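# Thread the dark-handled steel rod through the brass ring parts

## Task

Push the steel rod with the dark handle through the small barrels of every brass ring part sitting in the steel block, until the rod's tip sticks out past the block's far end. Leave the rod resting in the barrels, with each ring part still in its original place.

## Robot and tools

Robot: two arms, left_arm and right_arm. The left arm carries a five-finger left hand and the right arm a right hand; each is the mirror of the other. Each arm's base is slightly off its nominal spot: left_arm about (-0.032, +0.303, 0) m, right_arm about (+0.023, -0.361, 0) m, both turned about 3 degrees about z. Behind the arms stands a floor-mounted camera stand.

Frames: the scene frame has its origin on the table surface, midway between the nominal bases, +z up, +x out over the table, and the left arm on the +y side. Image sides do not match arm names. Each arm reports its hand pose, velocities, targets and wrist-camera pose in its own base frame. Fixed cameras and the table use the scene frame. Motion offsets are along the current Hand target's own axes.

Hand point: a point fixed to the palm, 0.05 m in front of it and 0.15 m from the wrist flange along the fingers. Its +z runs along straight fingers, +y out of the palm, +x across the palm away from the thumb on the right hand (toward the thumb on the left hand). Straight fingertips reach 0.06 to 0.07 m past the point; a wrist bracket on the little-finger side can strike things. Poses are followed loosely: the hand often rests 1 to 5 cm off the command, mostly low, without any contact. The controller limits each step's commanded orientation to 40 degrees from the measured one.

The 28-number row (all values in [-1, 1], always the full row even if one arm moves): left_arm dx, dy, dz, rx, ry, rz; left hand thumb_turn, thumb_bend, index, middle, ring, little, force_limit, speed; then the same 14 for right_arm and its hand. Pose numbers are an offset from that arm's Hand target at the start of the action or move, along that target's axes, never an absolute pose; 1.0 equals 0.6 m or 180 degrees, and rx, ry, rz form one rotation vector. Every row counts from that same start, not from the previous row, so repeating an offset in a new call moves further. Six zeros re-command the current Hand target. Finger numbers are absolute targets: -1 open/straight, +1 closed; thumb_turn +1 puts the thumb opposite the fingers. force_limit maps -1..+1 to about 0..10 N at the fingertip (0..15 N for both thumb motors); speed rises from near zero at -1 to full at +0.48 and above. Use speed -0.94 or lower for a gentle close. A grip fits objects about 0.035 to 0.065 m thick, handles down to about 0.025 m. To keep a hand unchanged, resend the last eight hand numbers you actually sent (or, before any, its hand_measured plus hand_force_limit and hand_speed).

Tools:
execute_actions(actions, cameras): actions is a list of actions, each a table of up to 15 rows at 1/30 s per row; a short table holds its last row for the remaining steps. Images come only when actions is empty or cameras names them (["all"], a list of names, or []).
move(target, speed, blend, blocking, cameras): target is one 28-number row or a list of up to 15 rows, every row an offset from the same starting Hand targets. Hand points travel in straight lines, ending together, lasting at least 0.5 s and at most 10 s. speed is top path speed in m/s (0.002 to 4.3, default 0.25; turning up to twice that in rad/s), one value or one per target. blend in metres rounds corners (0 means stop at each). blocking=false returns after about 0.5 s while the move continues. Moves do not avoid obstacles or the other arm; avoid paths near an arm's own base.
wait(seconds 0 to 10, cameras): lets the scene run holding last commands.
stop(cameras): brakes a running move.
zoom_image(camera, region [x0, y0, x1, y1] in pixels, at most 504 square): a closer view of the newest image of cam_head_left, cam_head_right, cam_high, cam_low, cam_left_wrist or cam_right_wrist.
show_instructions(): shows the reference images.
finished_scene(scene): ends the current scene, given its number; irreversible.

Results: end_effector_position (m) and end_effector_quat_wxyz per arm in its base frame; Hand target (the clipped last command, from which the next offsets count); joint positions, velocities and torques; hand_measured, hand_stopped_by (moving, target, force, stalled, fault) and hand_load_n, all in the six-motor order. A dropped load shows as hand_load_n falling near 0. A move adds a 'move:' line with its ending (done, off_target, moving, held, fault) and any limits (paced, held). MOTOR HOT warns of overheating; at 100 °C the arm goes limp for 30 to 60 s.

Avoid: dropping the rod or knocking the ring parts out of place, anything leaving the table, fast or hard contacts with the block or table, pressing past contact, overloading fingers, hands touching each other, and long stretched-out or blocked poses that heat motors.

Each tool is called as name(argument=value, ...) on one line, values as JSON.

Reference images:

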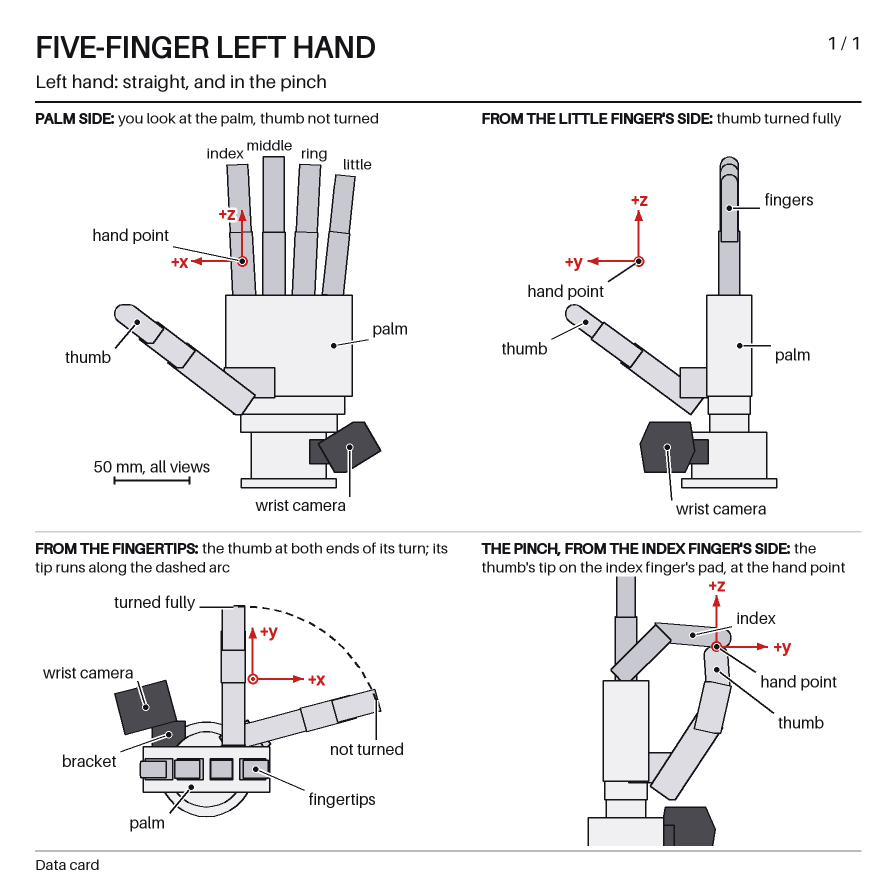

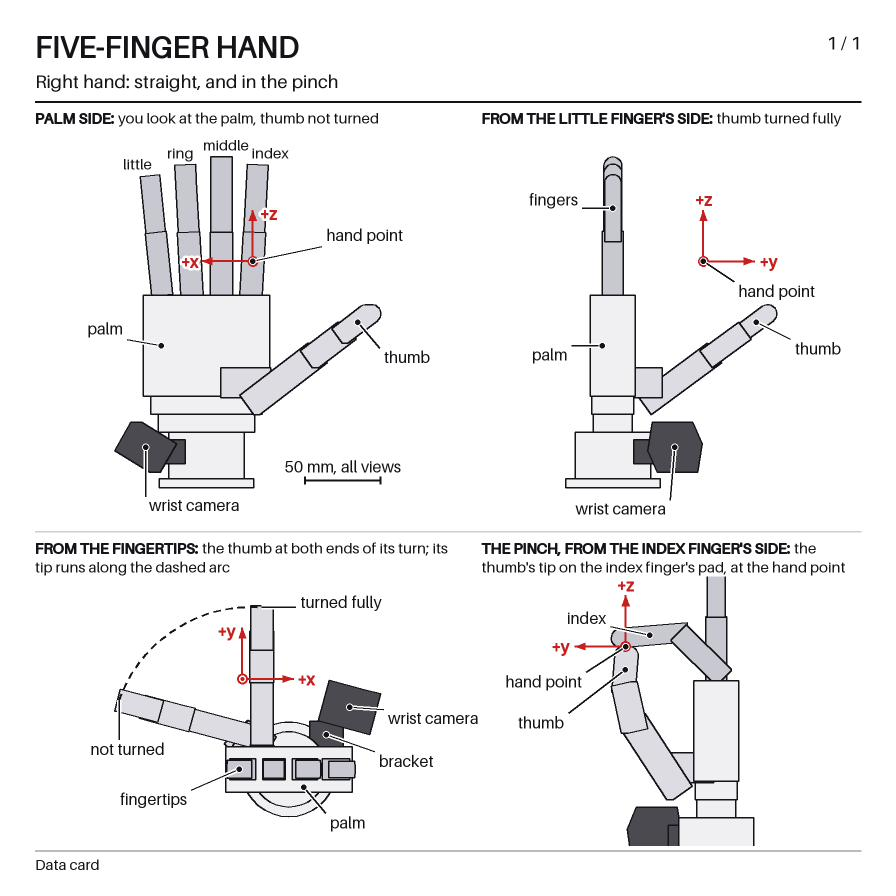

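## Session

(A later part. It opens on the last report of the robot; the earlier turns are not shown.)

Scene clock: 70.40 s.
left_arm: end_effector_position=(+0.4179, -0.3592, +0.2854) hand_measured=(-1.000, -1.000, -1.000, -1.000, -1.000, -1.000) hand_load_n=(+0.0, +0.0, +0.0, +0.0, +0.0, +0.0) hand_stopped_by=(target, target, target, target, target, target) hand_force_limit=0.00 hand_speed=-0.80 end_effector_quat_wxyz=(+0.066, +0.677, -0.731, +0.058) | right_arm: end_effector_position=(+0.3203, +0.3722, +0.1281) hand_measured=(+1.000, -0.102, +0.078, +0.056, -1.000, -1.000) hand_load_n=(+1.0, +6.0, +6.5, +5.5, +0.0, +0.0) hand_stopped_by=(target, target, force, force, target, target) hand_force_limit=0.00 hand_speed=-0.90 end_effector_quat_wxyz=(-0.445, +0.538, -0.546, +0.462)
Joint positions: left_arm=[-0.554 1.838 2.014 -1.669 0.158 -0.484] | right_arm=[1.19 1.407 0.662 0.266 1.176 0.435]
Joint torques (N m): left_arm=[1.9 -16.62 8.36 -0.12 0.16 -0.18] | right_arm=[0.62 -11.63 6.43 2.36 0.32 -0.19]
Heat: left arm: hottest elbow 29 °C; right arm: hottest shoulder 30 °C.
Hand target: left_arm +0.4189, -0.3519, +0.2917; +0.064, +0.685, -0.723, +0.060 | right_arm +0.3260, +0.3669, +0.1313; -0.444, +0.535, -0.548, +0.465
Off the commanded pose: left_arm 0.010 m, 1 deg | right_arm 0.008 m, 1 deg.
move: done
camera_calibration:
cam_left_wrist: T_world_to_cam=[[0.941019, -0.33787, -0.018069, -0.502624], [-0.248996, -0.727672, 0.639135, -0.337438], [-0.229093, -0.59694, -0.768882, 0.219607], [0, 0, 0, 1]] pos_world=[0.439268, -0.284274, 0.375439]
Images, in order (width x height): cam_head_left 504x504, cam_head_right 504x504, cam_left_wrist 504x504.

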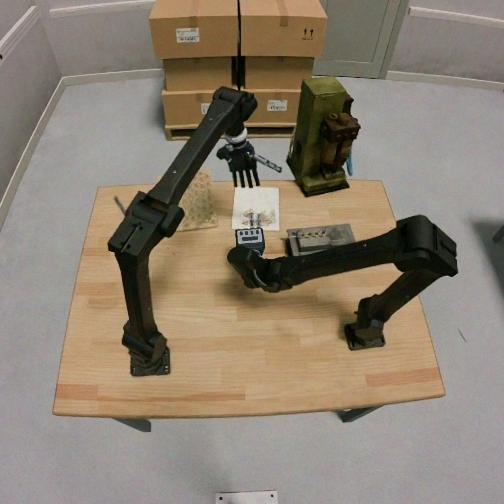

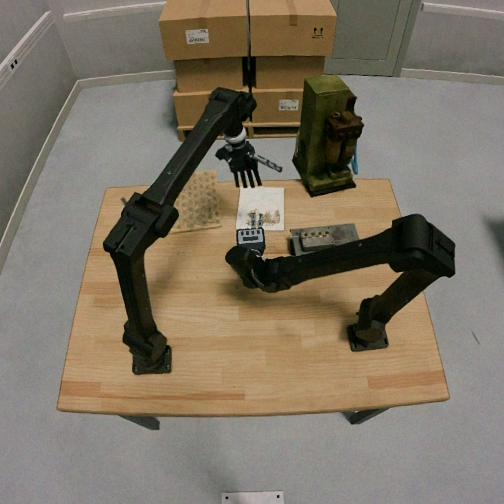

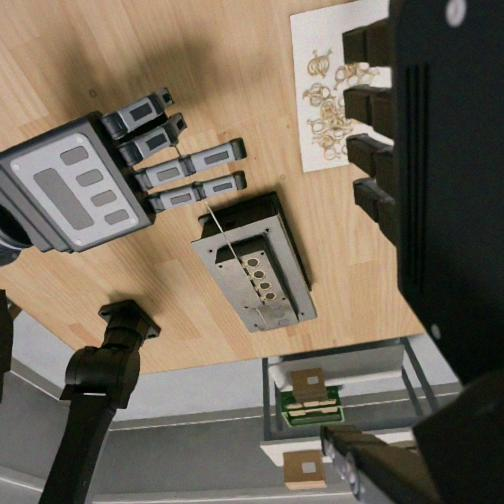

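zoom_image(camera="cam_left_wrist", region=[215, 235, 275, 305])

zoom_image(camera="cam_head_left", region=[285, 220, 335, 250])

Scaled by 7.200 from the camera's 504x504 image, which has a finer 720x720 frame.

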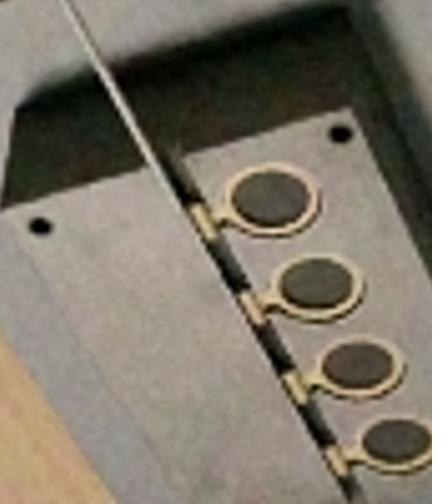

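Scaled by 10.080 from the camera's 504x504 image, which has a finer 720x720 frame.

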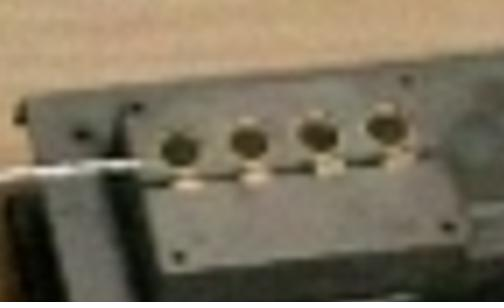

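move(target=[0,0,0,0,0,0,-1,-1,-1,-1,-1,-1,0,-0.8,-0.0001,0.0098,0.0017,0,0,0,1,-0.1,0.32,0.32,-1,-1,0,-0.9], speed=0.04, cameras=["cam_left_wrist","cam_head_left","cam_head_right"])

zoom_image(camera="cam_left_wrist", region=[190, 200, 290, 320])

zoom_image(camera="cam_left_wrist", region=[215, 235, 275, 305])

zoom_image(camera="cam_head_left", region=[255, 220, 335, 260])

zoom_image(camera="cam_head_right", region=[255, 220, 335, 260])

Scene clock: 72.13 s.
left_arm: end_effector_position=(+0.4179, -0.3592, +0.2854) hand_measured=(-1.000, -1.000, -1.000, -1.000, -1.000, -1.000) hand_load_n=(+0.0, +0.0, +0.0, +0.0, +0.0, +0.0) hand_stopped_by=(target, target, target, target, target, target) hand_force_limit=0.00 hand_speed=-0.80 end_effector_quat_wxyz=(+0.066, +0.677, -0.731, +0.058) | right_arm: end_effector_position=(+0.3203, +0.3721, +0.1284) hand_measured=(+1.000, -0.102, +0.078, +0.056, -1.000, -1.000) hand_load_n=(+1.5, +6.0, +6.5, +5.5, +0.0, +0.0) hand_stopped_by=(target, target, force, force, target, target) hand_force_limit=0.00 hand_speed=-0.90 end_effector_quat_wxyz=(-0.450, +0.535, -0.548, +0.460)
Joint positions: left_arm=[-0.554 1.838 2.014 -1.669 0.158 -0.484] | right_arm=[1.19 1.407 0.656 0.287 1.176 0.434]
Joint torques (N m): left_arm=[1.96 -16.56 8.32 -0.13 0.16 -0.18] | right_arm=[0.67 -10.23 6.41 2.37 0.32 -0.21]
Heat: left arm: hottest elbow 29 °C; right arm: hottest shoulder 30 °C.
Hand target: left_arm +0.4189, -0.3519, +0.2917; +0.064, +0.685, -0.723, +0.060 | right_arm +0.3260, +0.3670, +0.1254; -0.444, +0.534, -0.548, +0.465
Off the commanded pose: left_arm 0.010 m, 1 deg | right_arm 0.008 m, 1 deg.
move: done
camera_calibration:
cam_left_wrist: T_world_to_cam=[[0.941019, -0.33787, -0.018069, -0.502624], [-0.248996, -0.727672, 0.639135, -0.337438], [-0.229093, -0.59694, -0.768882, 0.219607], [0, 0, 0, 1]] pos_world=[0.439268, -0.284274, 0.375439]
Images, in order (width x height): cam_head_left 504x504, cam_head_right 504x504, cam_left_wrist 504x504.

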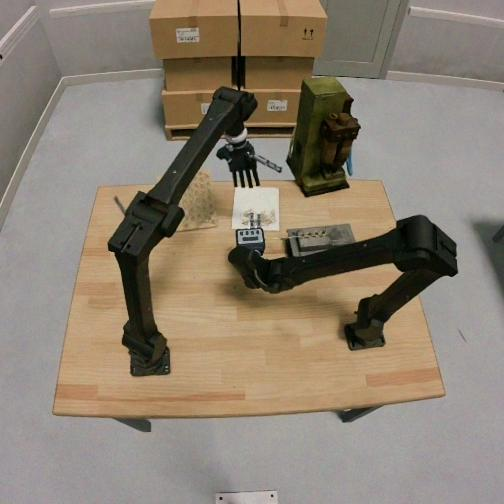

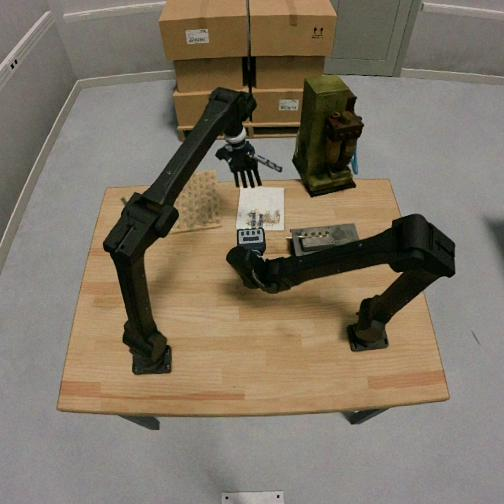

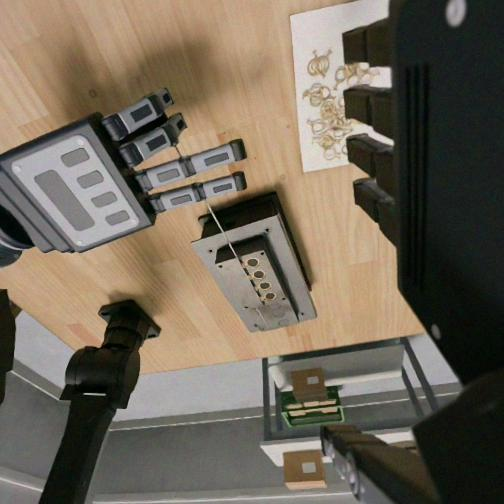

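Scaled by 4.200 from the camera's 504x504 image, which has a finer 720x720 frame.

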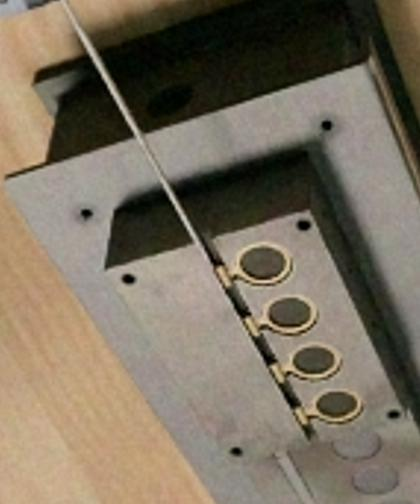

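Scaled by 7.200 from the camera's 504x504 image, which has a finer 720x720 frame.

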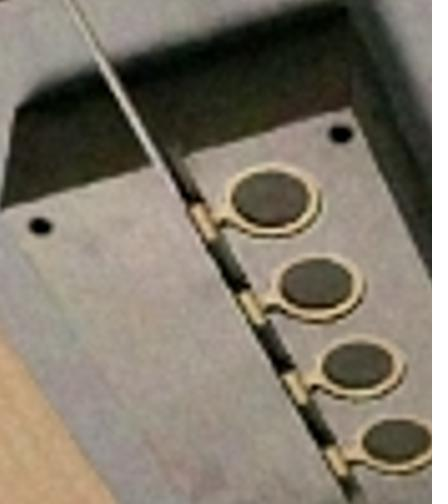

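Scaled by 6.300 from the camera's 504x504 image, which has a finer 720x720 frame.

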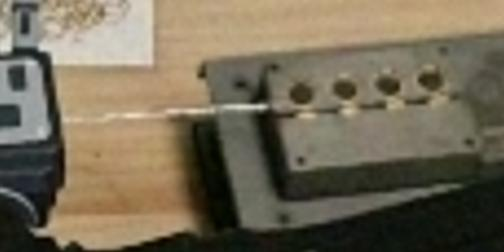

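Scaled by 6.300 from the camera's 504x504 image, which has a finer 720x720 frame.

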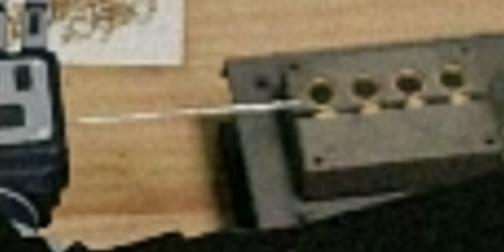

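move(target=[0,0,0,0,0,0,-1,-1,-1,-1,-1,-1,0,-0.8,-0.0001,0.0131,0.0023,0,0,-0.01,1,-0.1,0.32,0.32,-1,-1,0,-0.9], speed=0.04, cameras=["cam_left_wrist","cam_head_left","cam_head_right"])

zoom_image(camera="cam_left_wrist", region=[215, 235, 275, 305])

zoom_image(camera="cam_left_wrist", region=[190, 190, 270, 290])

zoom_image(camera="cam_head_left", region=[255, 220, 335, 260])

zoom_image(camera="cam_head_right", region=[255, 220, 335, 260])

Scene clock: 74.20 s.
left_arm: end_effector_position=(+0.4179, -0.3592, +0.2854) hand_measured=(-1.000, -1.000, -1.000, -1.000, -1.000, -1.000) hand_load_n=(+0.0, +0.0, +0.0, +0.0, +0.0, +0.0) hand_stopped_by=(target, target, target, target, target, target) hand_force_limit=0.00 hand_speed=-0.80 end_effector_quat_wxyz=(+0.066, +0.677, -0.731, +0.058) | right_arm: end_effector_position=(+0.3207, +0.3718, +0.1240) hand_measured=(+1.000, -0.102, +0.078, +0.056, -1.000, -1.000) hand_load_n=(+1.5, +6.0, +6.5, +5.5, +0.0, +0.0) hand_stopped_by=(target, target, force, force, target, target) hand_force_limit=0.00 hand_speed=-0.90 end_effector_quat_wxyz=(-0.445, +0.540, -0.541, +0.466)
Joint positions: left_arm=[-0.554 1.838 2.014 -1.669 0.158 -0.484] | right_arm=[1.19 1.42 0.652 0.308 1.176 0.406]
Joint torques (N m): left_arm=[1.85 -16.62 8.34 -0.14 0.16 -0.19] | right_arm=[0.79 -9.52 6.35 2.37 0.37 -0.21]
Heat: left arm: hottest elbow 29 °C; right arm: hottest shoulder 30 °C.
Hand target: left_arm +0.4189, -0.3519, +0.2917; +0.064, +0.685, -0.723, +0.060 | right_arm +0.3260, +0.3669, +0.1174; -0.437, +0.543, -0.539, +0.472
Off the commanded pose: left_arm 0.010 m, 1 deg | right_arm 0.010 m, 1 deg.
move: done
camera_calibration:
cam_left_wrist: T_world_to_cam=[[0.941019, -0.33787, -0.018069, -0.502624], [-0.248996, -0.727672, 0.639135, -0.337438], [-0.229093, -0.59694, -0.768882, 0.219607], [0, 0, 0, 1]] pos_world=[0.439268, -0.284274, 0.375439]
Images, in order (width x height): cam_head_left 504x504, cam_head_right 504x504, cam_left_wrist 504x504.

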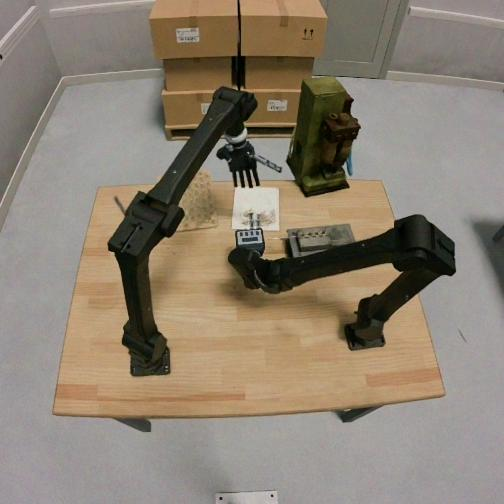

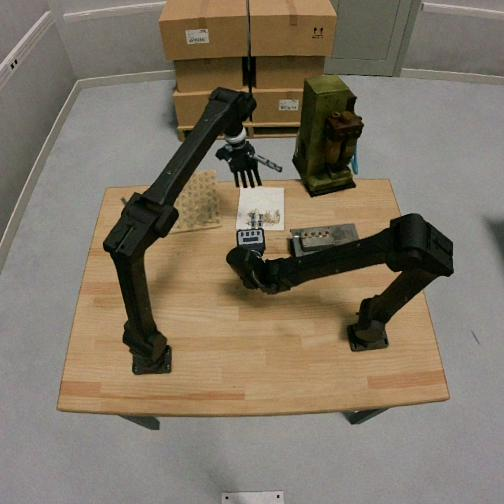

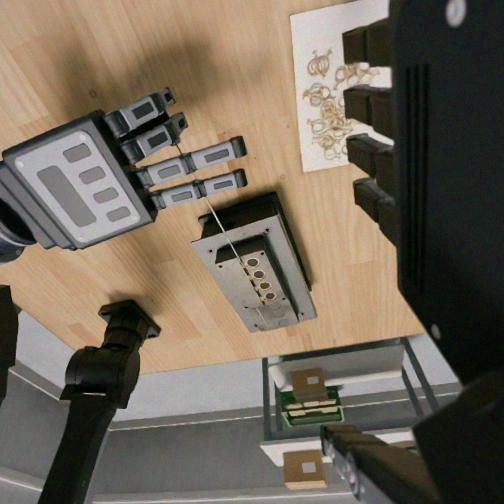

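Scaled by 7.200 from the camera's 504x504 image, which has a finer 720x720 frame.

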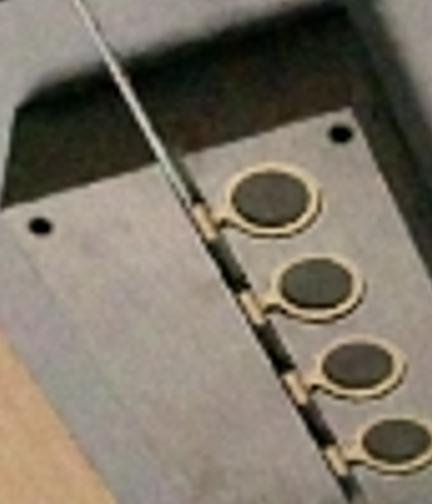

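Scaled by 5.040 from the camera's 504x504 image, which has a finer 720x720 frame.

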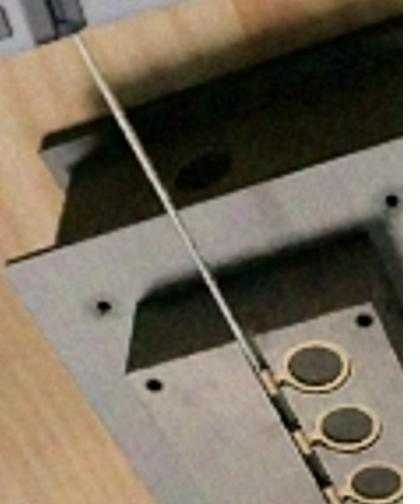

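Scaled by 6.300 from the camera's 504x504 image, which has a finer 720x720 frame.

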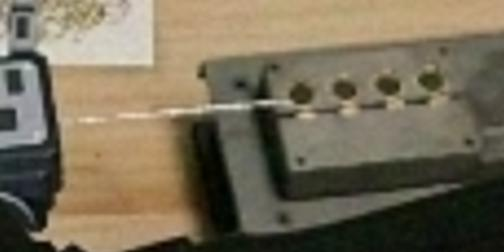

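Scaled by 6.300 from the camera's 504x504 image, which has a finer 720x720 frame.

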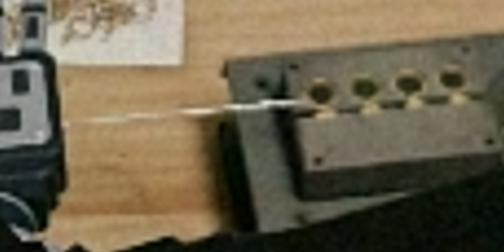

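move(target=[0,0,0,0,0,0,-1,-1,-1,-1,-1,-1,0,-0.8,0,0.0115,0.002,0,0,0,1,-0.1,0.32,0.32,-1,-1,0,-0.9], speed=0.04, cameras=["cam_left_wrist","cam_head_left","cam_head_right"])

zoom_image(camera="cam_left_wrist", region=[215, 235, 275, 305])

zoom_image(camera="cam_left_wrist", region=[190, 190, 270, 290])

zoom_image(camera="cam_head_left", region=[255, 220, 335, 260])

zoom_image(camera="cam_head_right", region=[255, 220, 335, 260])

Scene clock: 75.57 s.
left_arm: end_effector_position=(+0.4179, -0.3592, +0.2854) hand_measured=(-1.000, -1.000, -1.000, -1.000, -1.000, -1.000) hand_load_n=(+0.0, -0.5, +0.0, +0.0, +0.0, +0.0) hand_stopped_by=(target, target, target, target, target, target) hand_force_limit=0.00 hand_speed=-0.80 end_effector_quat_wxyz=(+0.066, +0.677, -0.731, +0.058) | right_arm: end_effector_position=(+0.3206, +0.3716, +0.1169) hand_measured=(+1.000, -0.102, +0.078, +0.056, -1.000, -1.000) hand_load_n=(+1.0, +6.0, +6.5, +5.5, +0.0, +0.0) hand_stopped_by=(target, target, force, force, target, target) hand_force_limit=0.00 hand_speed=-0.90 end_effector_quat_wxyz=(-0.445, +0.541, -0.541, +0.466)
Joint positions: left_arm=[-0.554 1.838 2.014 -1.669 0.158 -0.484] | right_arm=[1.19 1.437 0.644 0.334 1.176 0.405]
Joint torques (N m): left_arm=[1.96 -16.62 8.36 -0.12 0.16 -0.18] | right_arm=[0.85 -9.82 6.24 2.36 0.33 -0.22]
Heat: left arm: hottest elbow 29 °C; right arm: hottest shoulder 30 °C.
Hand target: left_arm +0.4189, -0.3519, +0.2917; +0.064, +0.685, -0.723, +0.060 | right_arm +0.3260, +0.3665, +0.1103; -0.437, +0.543, -0.539, +0.472
Off the commanded pose: left_arm 0.010 m, 1 deg | right_arm 0.010 m, 1 deg.
move: done
camera_calibration:
cam_left_wrist: T_world_to_cam=[[0.941019, -0.33787, -0.018069, -0.502624], [-0.248996, -0.727672, 0.639135, -0.337438], [-0.229093, -0.59694, -0.768882, 0.219607], [0, 0, 0, 1]] pos_world=[0.439268, -0.284274, 0.375439]
Images, in order (width x height): cam_head_left 504x504, cam_head_right 504x504, cam_left_wrist 504x504.

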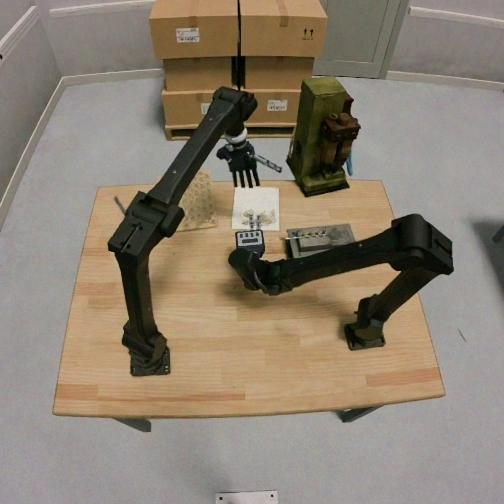

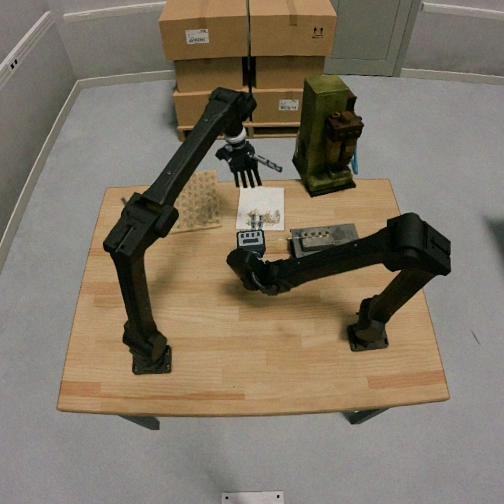

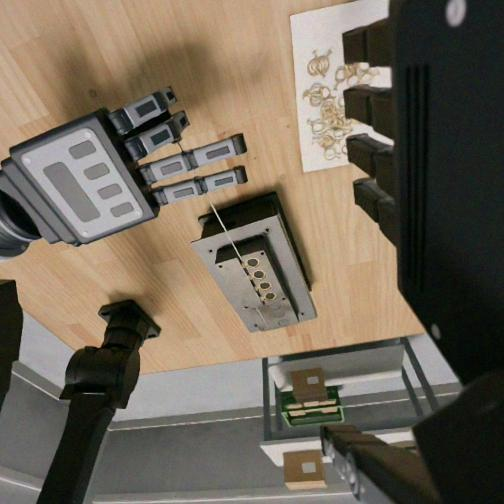

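Scaled by 7.200 from the camera's 504x504 image, which has a finer 720x720 frame.

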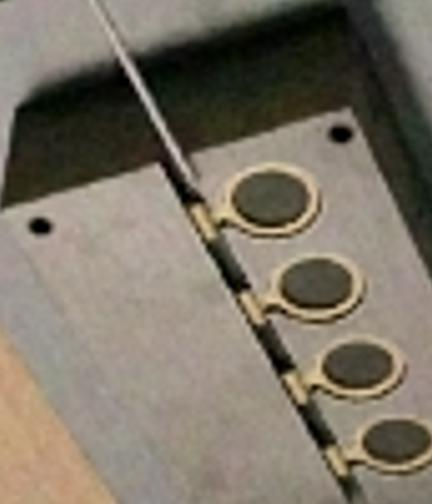

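Scaled by 5.040 from the camera's 504x504 image, which has a finer 720x720 frame.

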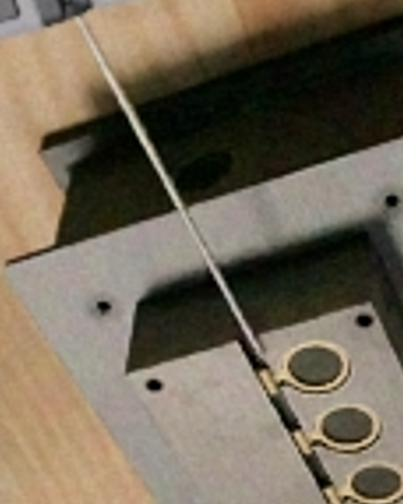

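Scaled by 6.300 from the camera's 504x504 image, which has a finer 720x720 frame.

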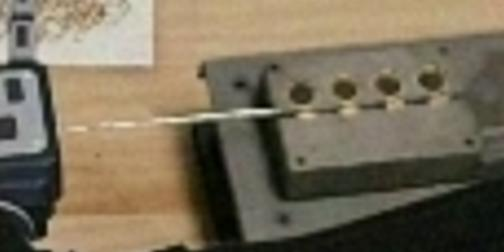

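Scaled by 6.300 from the camera's 504x504 image, which has a finer 720x720 frame.

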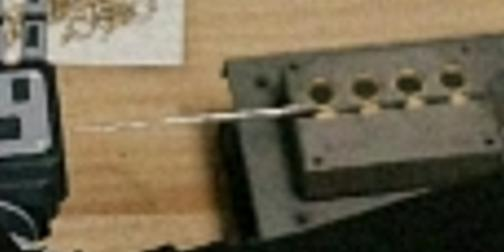

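zoom_image(camera="cam_left_wrist", region=[227, 245, 257, 280])

zoom_image(camera="cam_head_left", region=[285, 225, 315, 250])

zoom_image(camera="cam_head_right", region=[290, 225, 320, 250])

Scaled by 14.400 from the camera's 504x504 image, which has a finer 720x720 frame.

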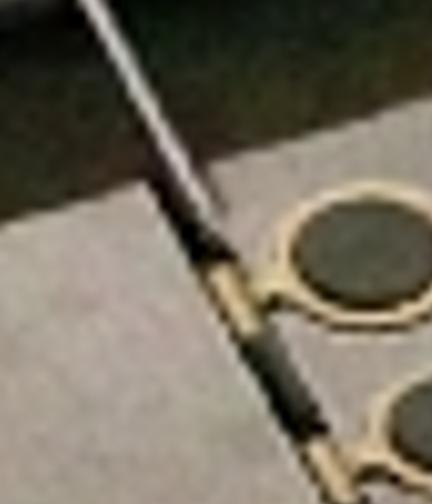

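Scaled by 16.800 from the camera's 504x504 image, which has a finer 720x720 frame.

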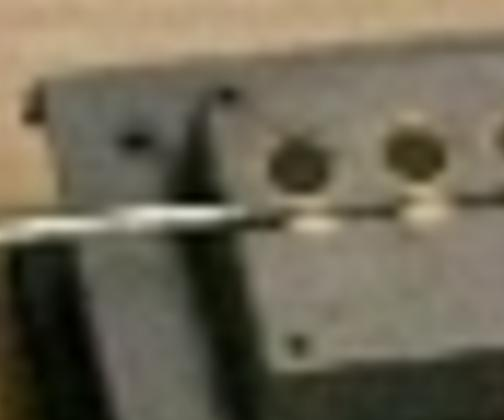

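Scaled by 16.800 from the camera's 504x504 image, which has a finer 720x720 frame.

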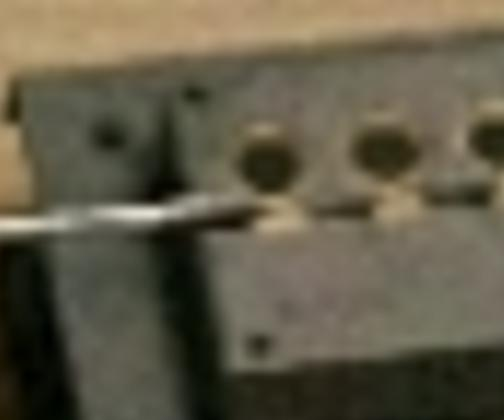

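move(target=[0,0,0,0,0,0,-1,-1,-1,-1,-1,-1,0,-0.8,0,0.0032,-0.0021,0,0,0,1,-0.1,0.32,0.32,-1,-1,0,-0.9], speed=0.03, cameras=["cam_left_wrist","cam_head_left","cam_head_right"])

zoom_image(camera="cam_left_wrist", region=[227, 245, 257, 280])

zoom_image(camera="cam_head_left", region=[285, 225, 315, 250])

zoom_image(camera="cam_head_right", region=[290, 225, 320, 250])

Scene clock: 77.03 s.
left_arm: end_effector_position=(+0.4179, -0.3592, +0.2854) hand_measured=(-1.000, -1.000, -1.000, -1.000, -1.000, -1.000) hand_load_n=(+0.0, -0.5, +0.0, -0.5, +0.0, +0.0) hand_stopped_by=(target, target, target, target, target, target) hand_force_limit=0.00 hand_speed=-0.80 end_effector_quat_wxyz=(+0.066, +0.677, -0.731, +0.058) | right_arm: end_effector_position=(+0.3206, +0.3716, +0.1161) hand_measured=(+1.000, -0.102, +0.078, +0.056, -1.000, -1.000) hand_load_n=(+1.5, +6.0, +6.5, +5.0, +0.0, +0.0) hand_stopped_by=(target, target, force, force, target, target) hand_force_limit=0.00 hand_speed=-0.90 end_effector_quat_wxyz=(-0.444, +0.541, -0.541, +0.466)
Joint positions: left_arm=[-0.554 1.838 2.014 -1.669 0.158 -0.484] | right_arm=[1.19 1.439 0.644 0.335 1.176 0.405]
Joint torques (N m): left_arm=[1.96 -16.62 8.35 -0.13 0.16 -0.18] | right_arm=[1.26 -9.52 6 2.44 0.51 -0.17]
Heat: left arm: hottest elbow 29 °C; right arm: hottest shoulder 30 °C.
Hand target: left_arm +0.4189, -0.3519, +0.2917; +0.064, +0.685, -0.723, +0.060 | right_arm +0.3244, +0.3665, +0.1086; -0.437, +0.543, -0.539, +0.472
Off the commanded pose: left_arm 0.010 m, 1 deg | right_arm 0.010 m, 1 deg.
move: done
camera_calibration:
cam_left_wrist: T_world_to_cam=[[0.941019, -0.33787, -0.018069, -0.502624], [-0.248996, -0.727672, 0.639135, -0.337438], [-0.229093, -0.59694, -0.768882, 0.219607], [0, 0, 0, 1]] pos_world=[0.439268, -0.284274, 0.375439]
Images, in order (width x height): cam_head_left 504x504, cam_head_right 504x504, cam_left_wrist 504x504.

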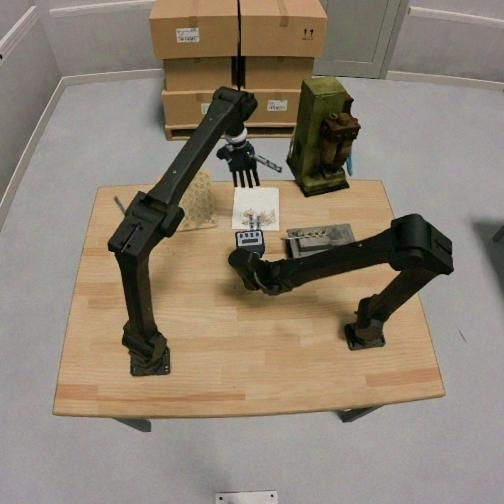

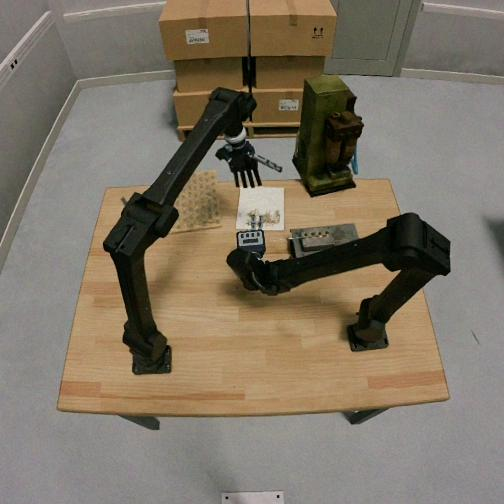

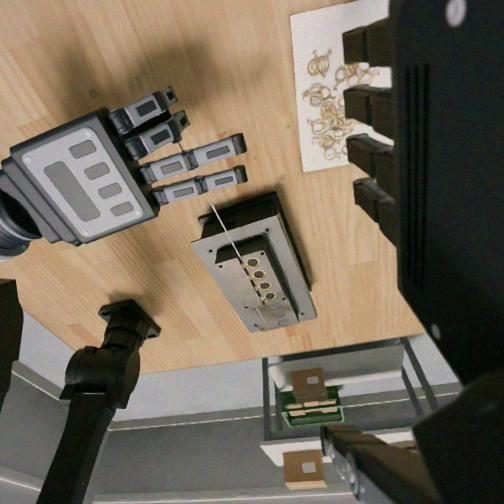

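Scaled by 14.400 from the camera's 504x504 image, which has a finer 720x720 frame.

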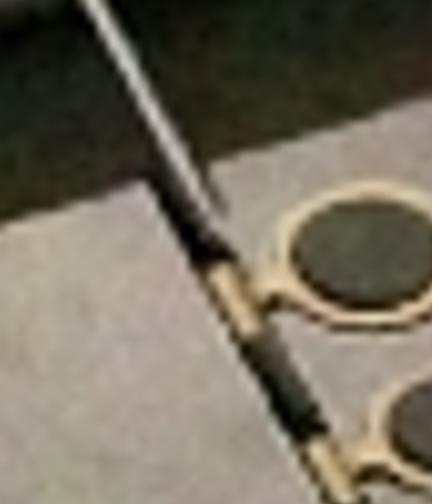

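Scaled by 16.800 from the camera's 504x504 image, which has a finer 720x720 frame.

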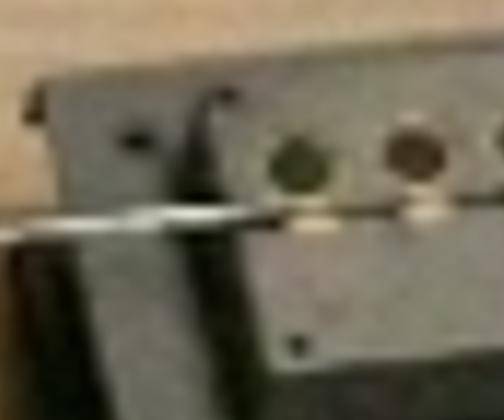

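Scaled by 16.800 from the camera's 504x504 image, which has a finer 720x720 frame.

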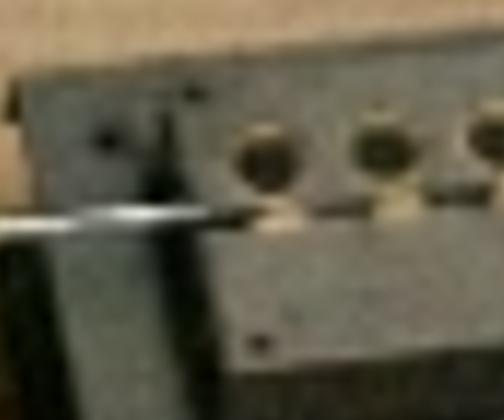

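move(target=[0,0,0,0,0,0,-1,-1,-1,-1,-1,-1,0,-0.8,0.0133,0.0017,-0.001,0,0,0,1,-0.1,0.32,0.32,-1,-1,0,-0.9], speed=0.03, cameras=["cam_left_wrist","cam_head_left","cam_head_right"])

zoom_image(camera="cam_left_wrist", region=[227, 245, 257, 280])

zoom_image(camera="cam_head_left", region=[285, 225, 315, 250])

zoom_image(camera="cam_head_right", region=[290, 225, 320, 250])

Scene clock: 78.33 s.
left_arm: end_effector_position=(+0.4179, -0.3592, +0.2854) hand_measured=(-1.000, -1.000, -1.000, -1.000, -1.000, -1.000) hand_load_n=(+0.0, +0.0, +0.0, +0.0, +0.0, +0.0) hand_stopped_by=(target, target, target, target, target, target) hand_force_limit=0.00 hand_speed=-0.80 end_effector_quat_wxyz=(+0.066, +0.677, -0.731, +0.058) | right_arm: end_effector_position=(+0.3178, +0.3641, +0.1082) hand_measured=(+1.000, -0.102, +0.078, +0.056, -1.000, -1.000) hand_load_n=(+1.5, +6.0, +6.5, +5.5, +0.0, +0.0) hand_stopped_by=(target, target, force, force, target, target) hand_force_limit=0.00 hand_speed=-0.90 end_effector_quat_wxyz=(-0.440, +0.545, -0.538, +0.468)
Joint positions: left_arm=[-0.554 1.838 2.014 -1.669 0.158 -0.484] | right_arm=[1.19 1.439 0.621 0.348 1.176 0.401]
Joint torques (N m): left_arm=[1.9 -16.62 8.35 -0.12 0.16 -0.18] | right_arm=[0.91 -10.81 6.06 2.33 0.32 -0.21]
Heat: left arm: hottest elbow 28 °C; right arm: hottest shoulder 30 °C.
Hand target: left_arm +0.4189, -0.3519, +0.2917; +0.064, +0.685, -0.723, +0.060 | right_arm +0.3235, +0.3586, +0.1082; -0.437, +0.543, -0.539, +0.472
Off the commanded pose: left_arm 0.010 m, 1 deg | right_arm 0.008 m, 1 deg.
move: done
camera_calibration:
cam_left_wrist: T_world_to_cam=[[0.941019, -0.33787, -0.018069, -0.502624], [-0.248996, -0.727672, 0.639135, -0.337438], [-0.229093, -0.59694, -0.768882, 0.219607], [0, 0, 0, 1]] pos_world=[0.439268, -0.284274, 0.375439]
Images, in order (width x height): cam_head_left 504x504, cam_head_right 504x504, cam_left_wrist 504x504.

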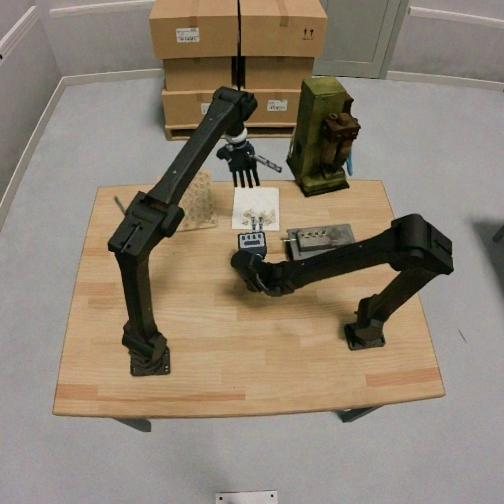

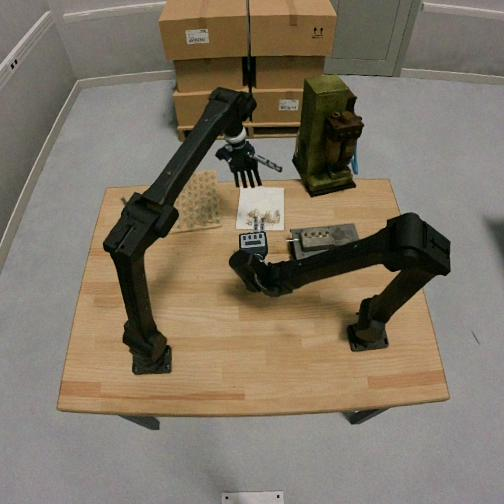

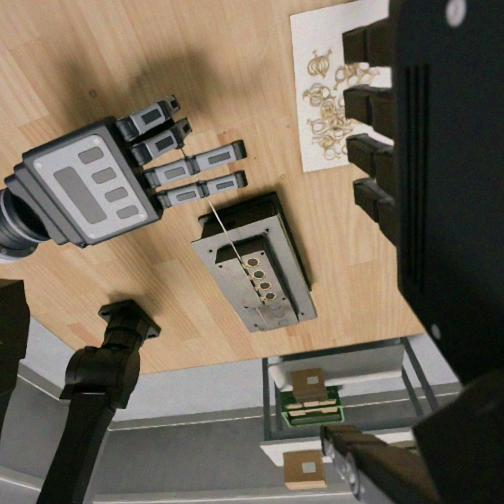

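Scaled by 14.400 from the camera's 504x504 image, which has a finer 720x720 frame.

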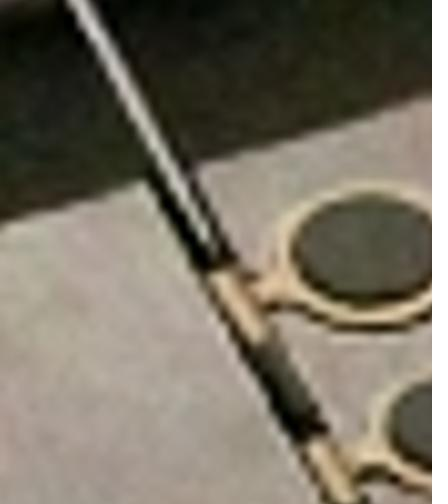

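Scaled by 16.800 from the camera's 504x504 image, which has a finer 720x720 frame.

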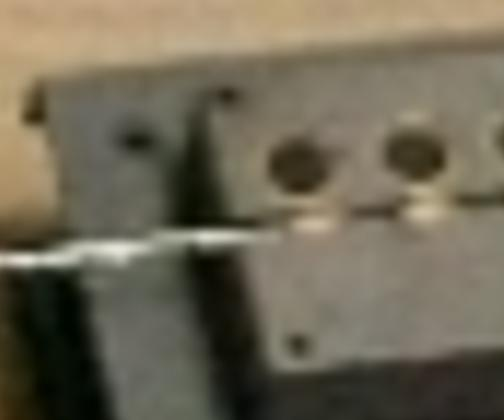

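Scaled by 16.800 from the camera's 504x504 image, which has a finer 720x720 frame.

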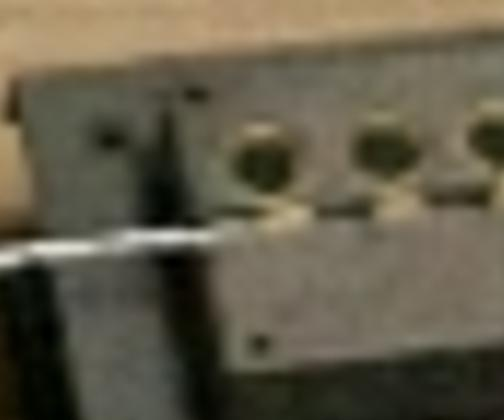

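zoom_image(camera="cam_head_left", region=[290, 228, 308, 246])

zoom_image(camera="cam_head_right", region=[295, 228, 313, 246])

zoom_image(camera="cam_left_wrist", region=[232, 248, 250, 268])

Scaled by 28.000 from the camera's 504x504 image, which has a finer 720x720 frame.

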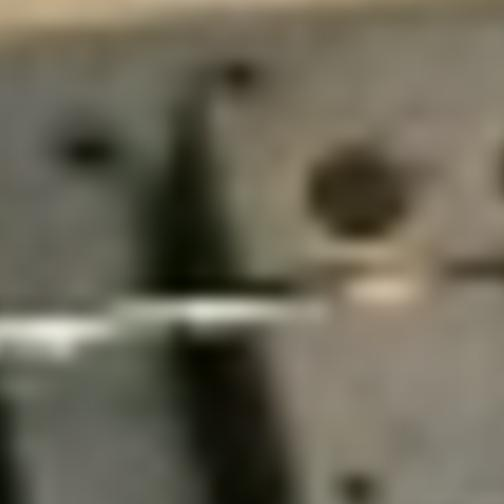

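Scaled by 28.000 from the camera's 504x504 image, which has a finer 720x720 frame.

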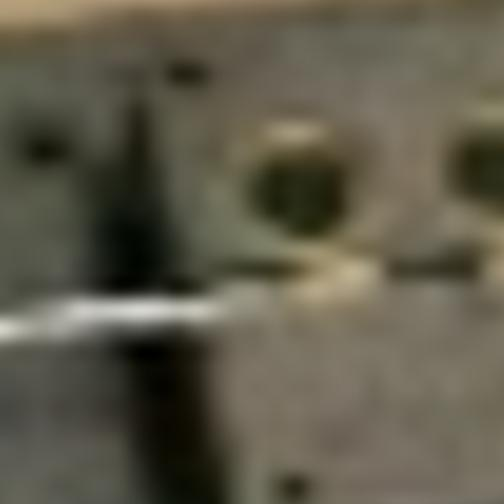

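Scaled by 25.200 from the camera's 504x504 image, which has a finer 720x720 frame.

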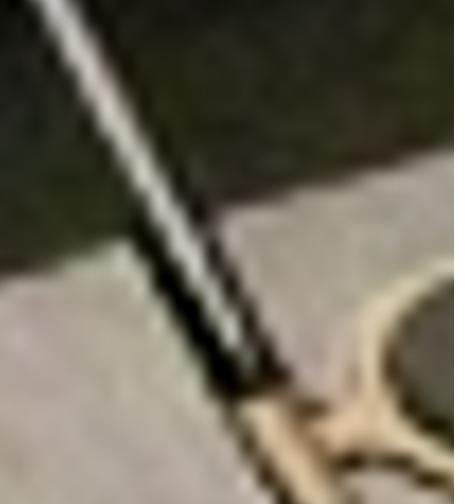

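move(target=[0,0,0,0,0,0,-1,-1,-1,-1,-1,-1,0,-0.8,0.0133,-0.0017,0.001,0,0,0,1,-0.1,0.32,0.32,-1,-1,0,-0.9], speed=0.03, cameras=["cam_left_wrist","cam_head_left","cam_head_right"])

zoom_image(camera="cam_left_wrist", region=[227, 245, 257, 280])

zoom_image(camera="cam_head_left", region=[285, 225, 315, 250])

zoom_image(camera="cam_head_right", region=[290, 225, 320, 250])

Scene clock: 80.90 s.
left_arm: end_effector_position=(+0.4179, -0.3592, +0.2854) hand_measured=(-1.000, -1.000, -1.000, -1.000, -1.000, -1.000) hand_load_n=(+0.0, +0.0, +0.0, +0.0, +0.0, +0.0) hand_stopped_by=(target, target, target, target, target, target) hand_force_limit=0.00 hand_speed=-0.80 end_effector_quat_wxyz=(+0.066, +0.677, -0.731, +0.058) | right_arm: end_effector_position=(+0.3186, +0.3559, +0.1066) hand_measured=(+1.000, -0.102, +0.078, +0.056, -1.000, -1.000) hand_load_n=(+1.5, +5.5, +6.5, +5.5, +0.0, +0.0) hand_stopped_by=(target, target, force, force, target, target) hand_force_limit=0.00 hand_speed=-0.90 end_effector_quat_wxyz=(-0.437, +0.547, -0.538, +0.469)
Joint positions: left_arm=[-0.554 1.838 2.014 -1.669 0.158 -0.484] | right_arm=[1.18 1.425 0.602 0.357 1.167 0.389]
Joint torques (N m): left_arm=[1.9 -16.62 8.35 -0.13 0.17 -0.19] | right_arm=[0.67 -11.05 6.05 2.41 0.31 -0.17]
Heat: left arm: hottest elbow 28 °C; right arm: hottest shoulder 30 °C.
Hand target: left_arm +0.4189, -0.3519, +0.2917; +0.064, +0.685, -0.723, +0.060 | right_arm +0.3241, +0.3506, +0.1093; -0.437, +0.543, -0.539, +0.472
Off the commanded pose: left_arm 0.010 m, 1 deg | right_arm 0.008 m, 1 deg.
move: done
camera_calibration:
cam_left_wrist: T_world_to_cam=[[0.941019, -0.33787, -0.018069, -0.502624], [-0.248996, -0.727672, 0.639135, -0.337438], [-0.229093, -0.59694, -0.768882, 0.219607], [0, 0, 0, 1]] pos_world=[0.439268, -0.284274, 0.375439]
Images, in order (width x height): cam_head_left 504x504, cam_head_right 504x504, cam_left_wrist 504x504.

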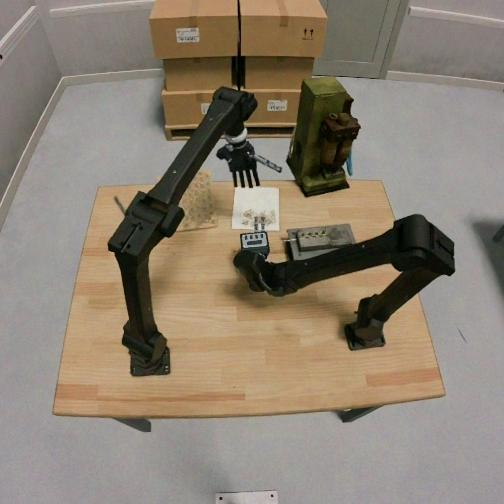

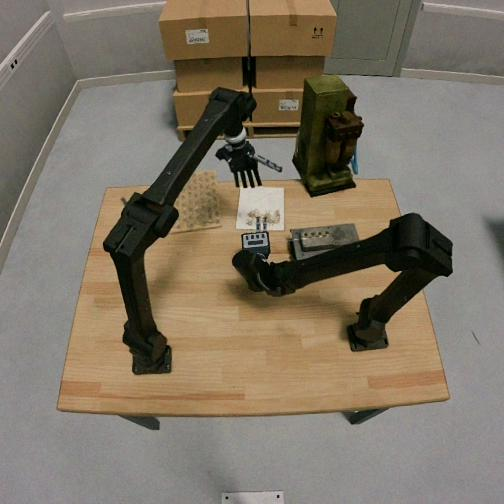

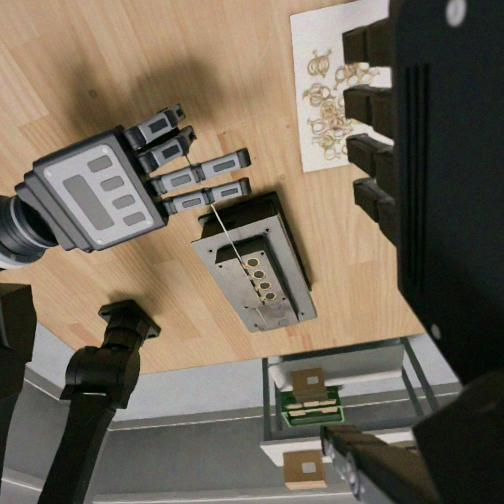

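Scaled by 14.400 from the camera's 504x504 image, which has a finer 720x720 frame.

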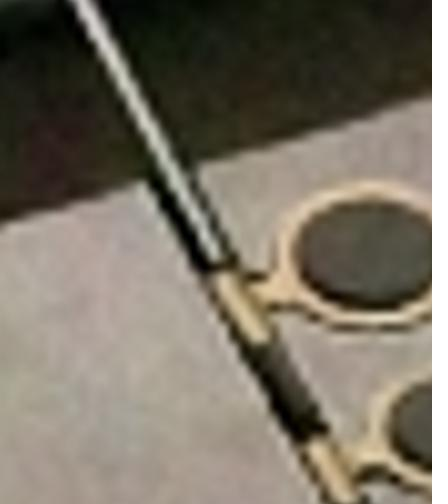

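Scaled by 16.800 from the camera's 504x504 image, which has a finer 720x720 frame.

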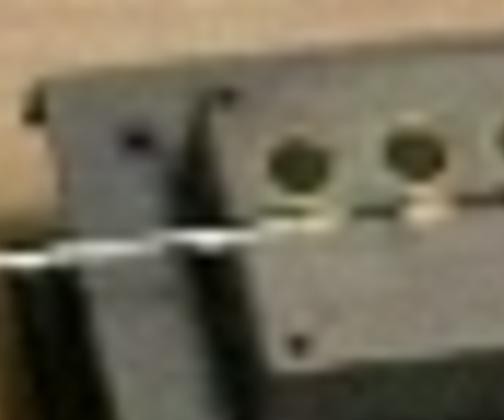

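Scaled by 16.800 from the camera's 504x504 image, which has a finer 720x720 frame.

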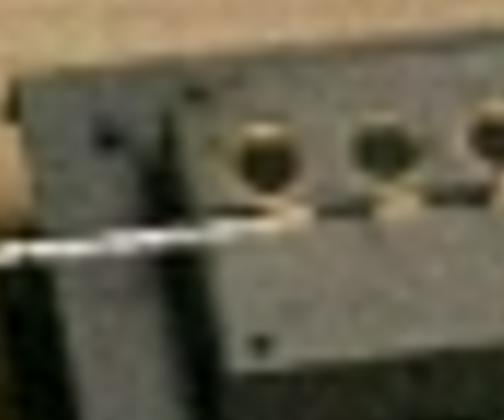

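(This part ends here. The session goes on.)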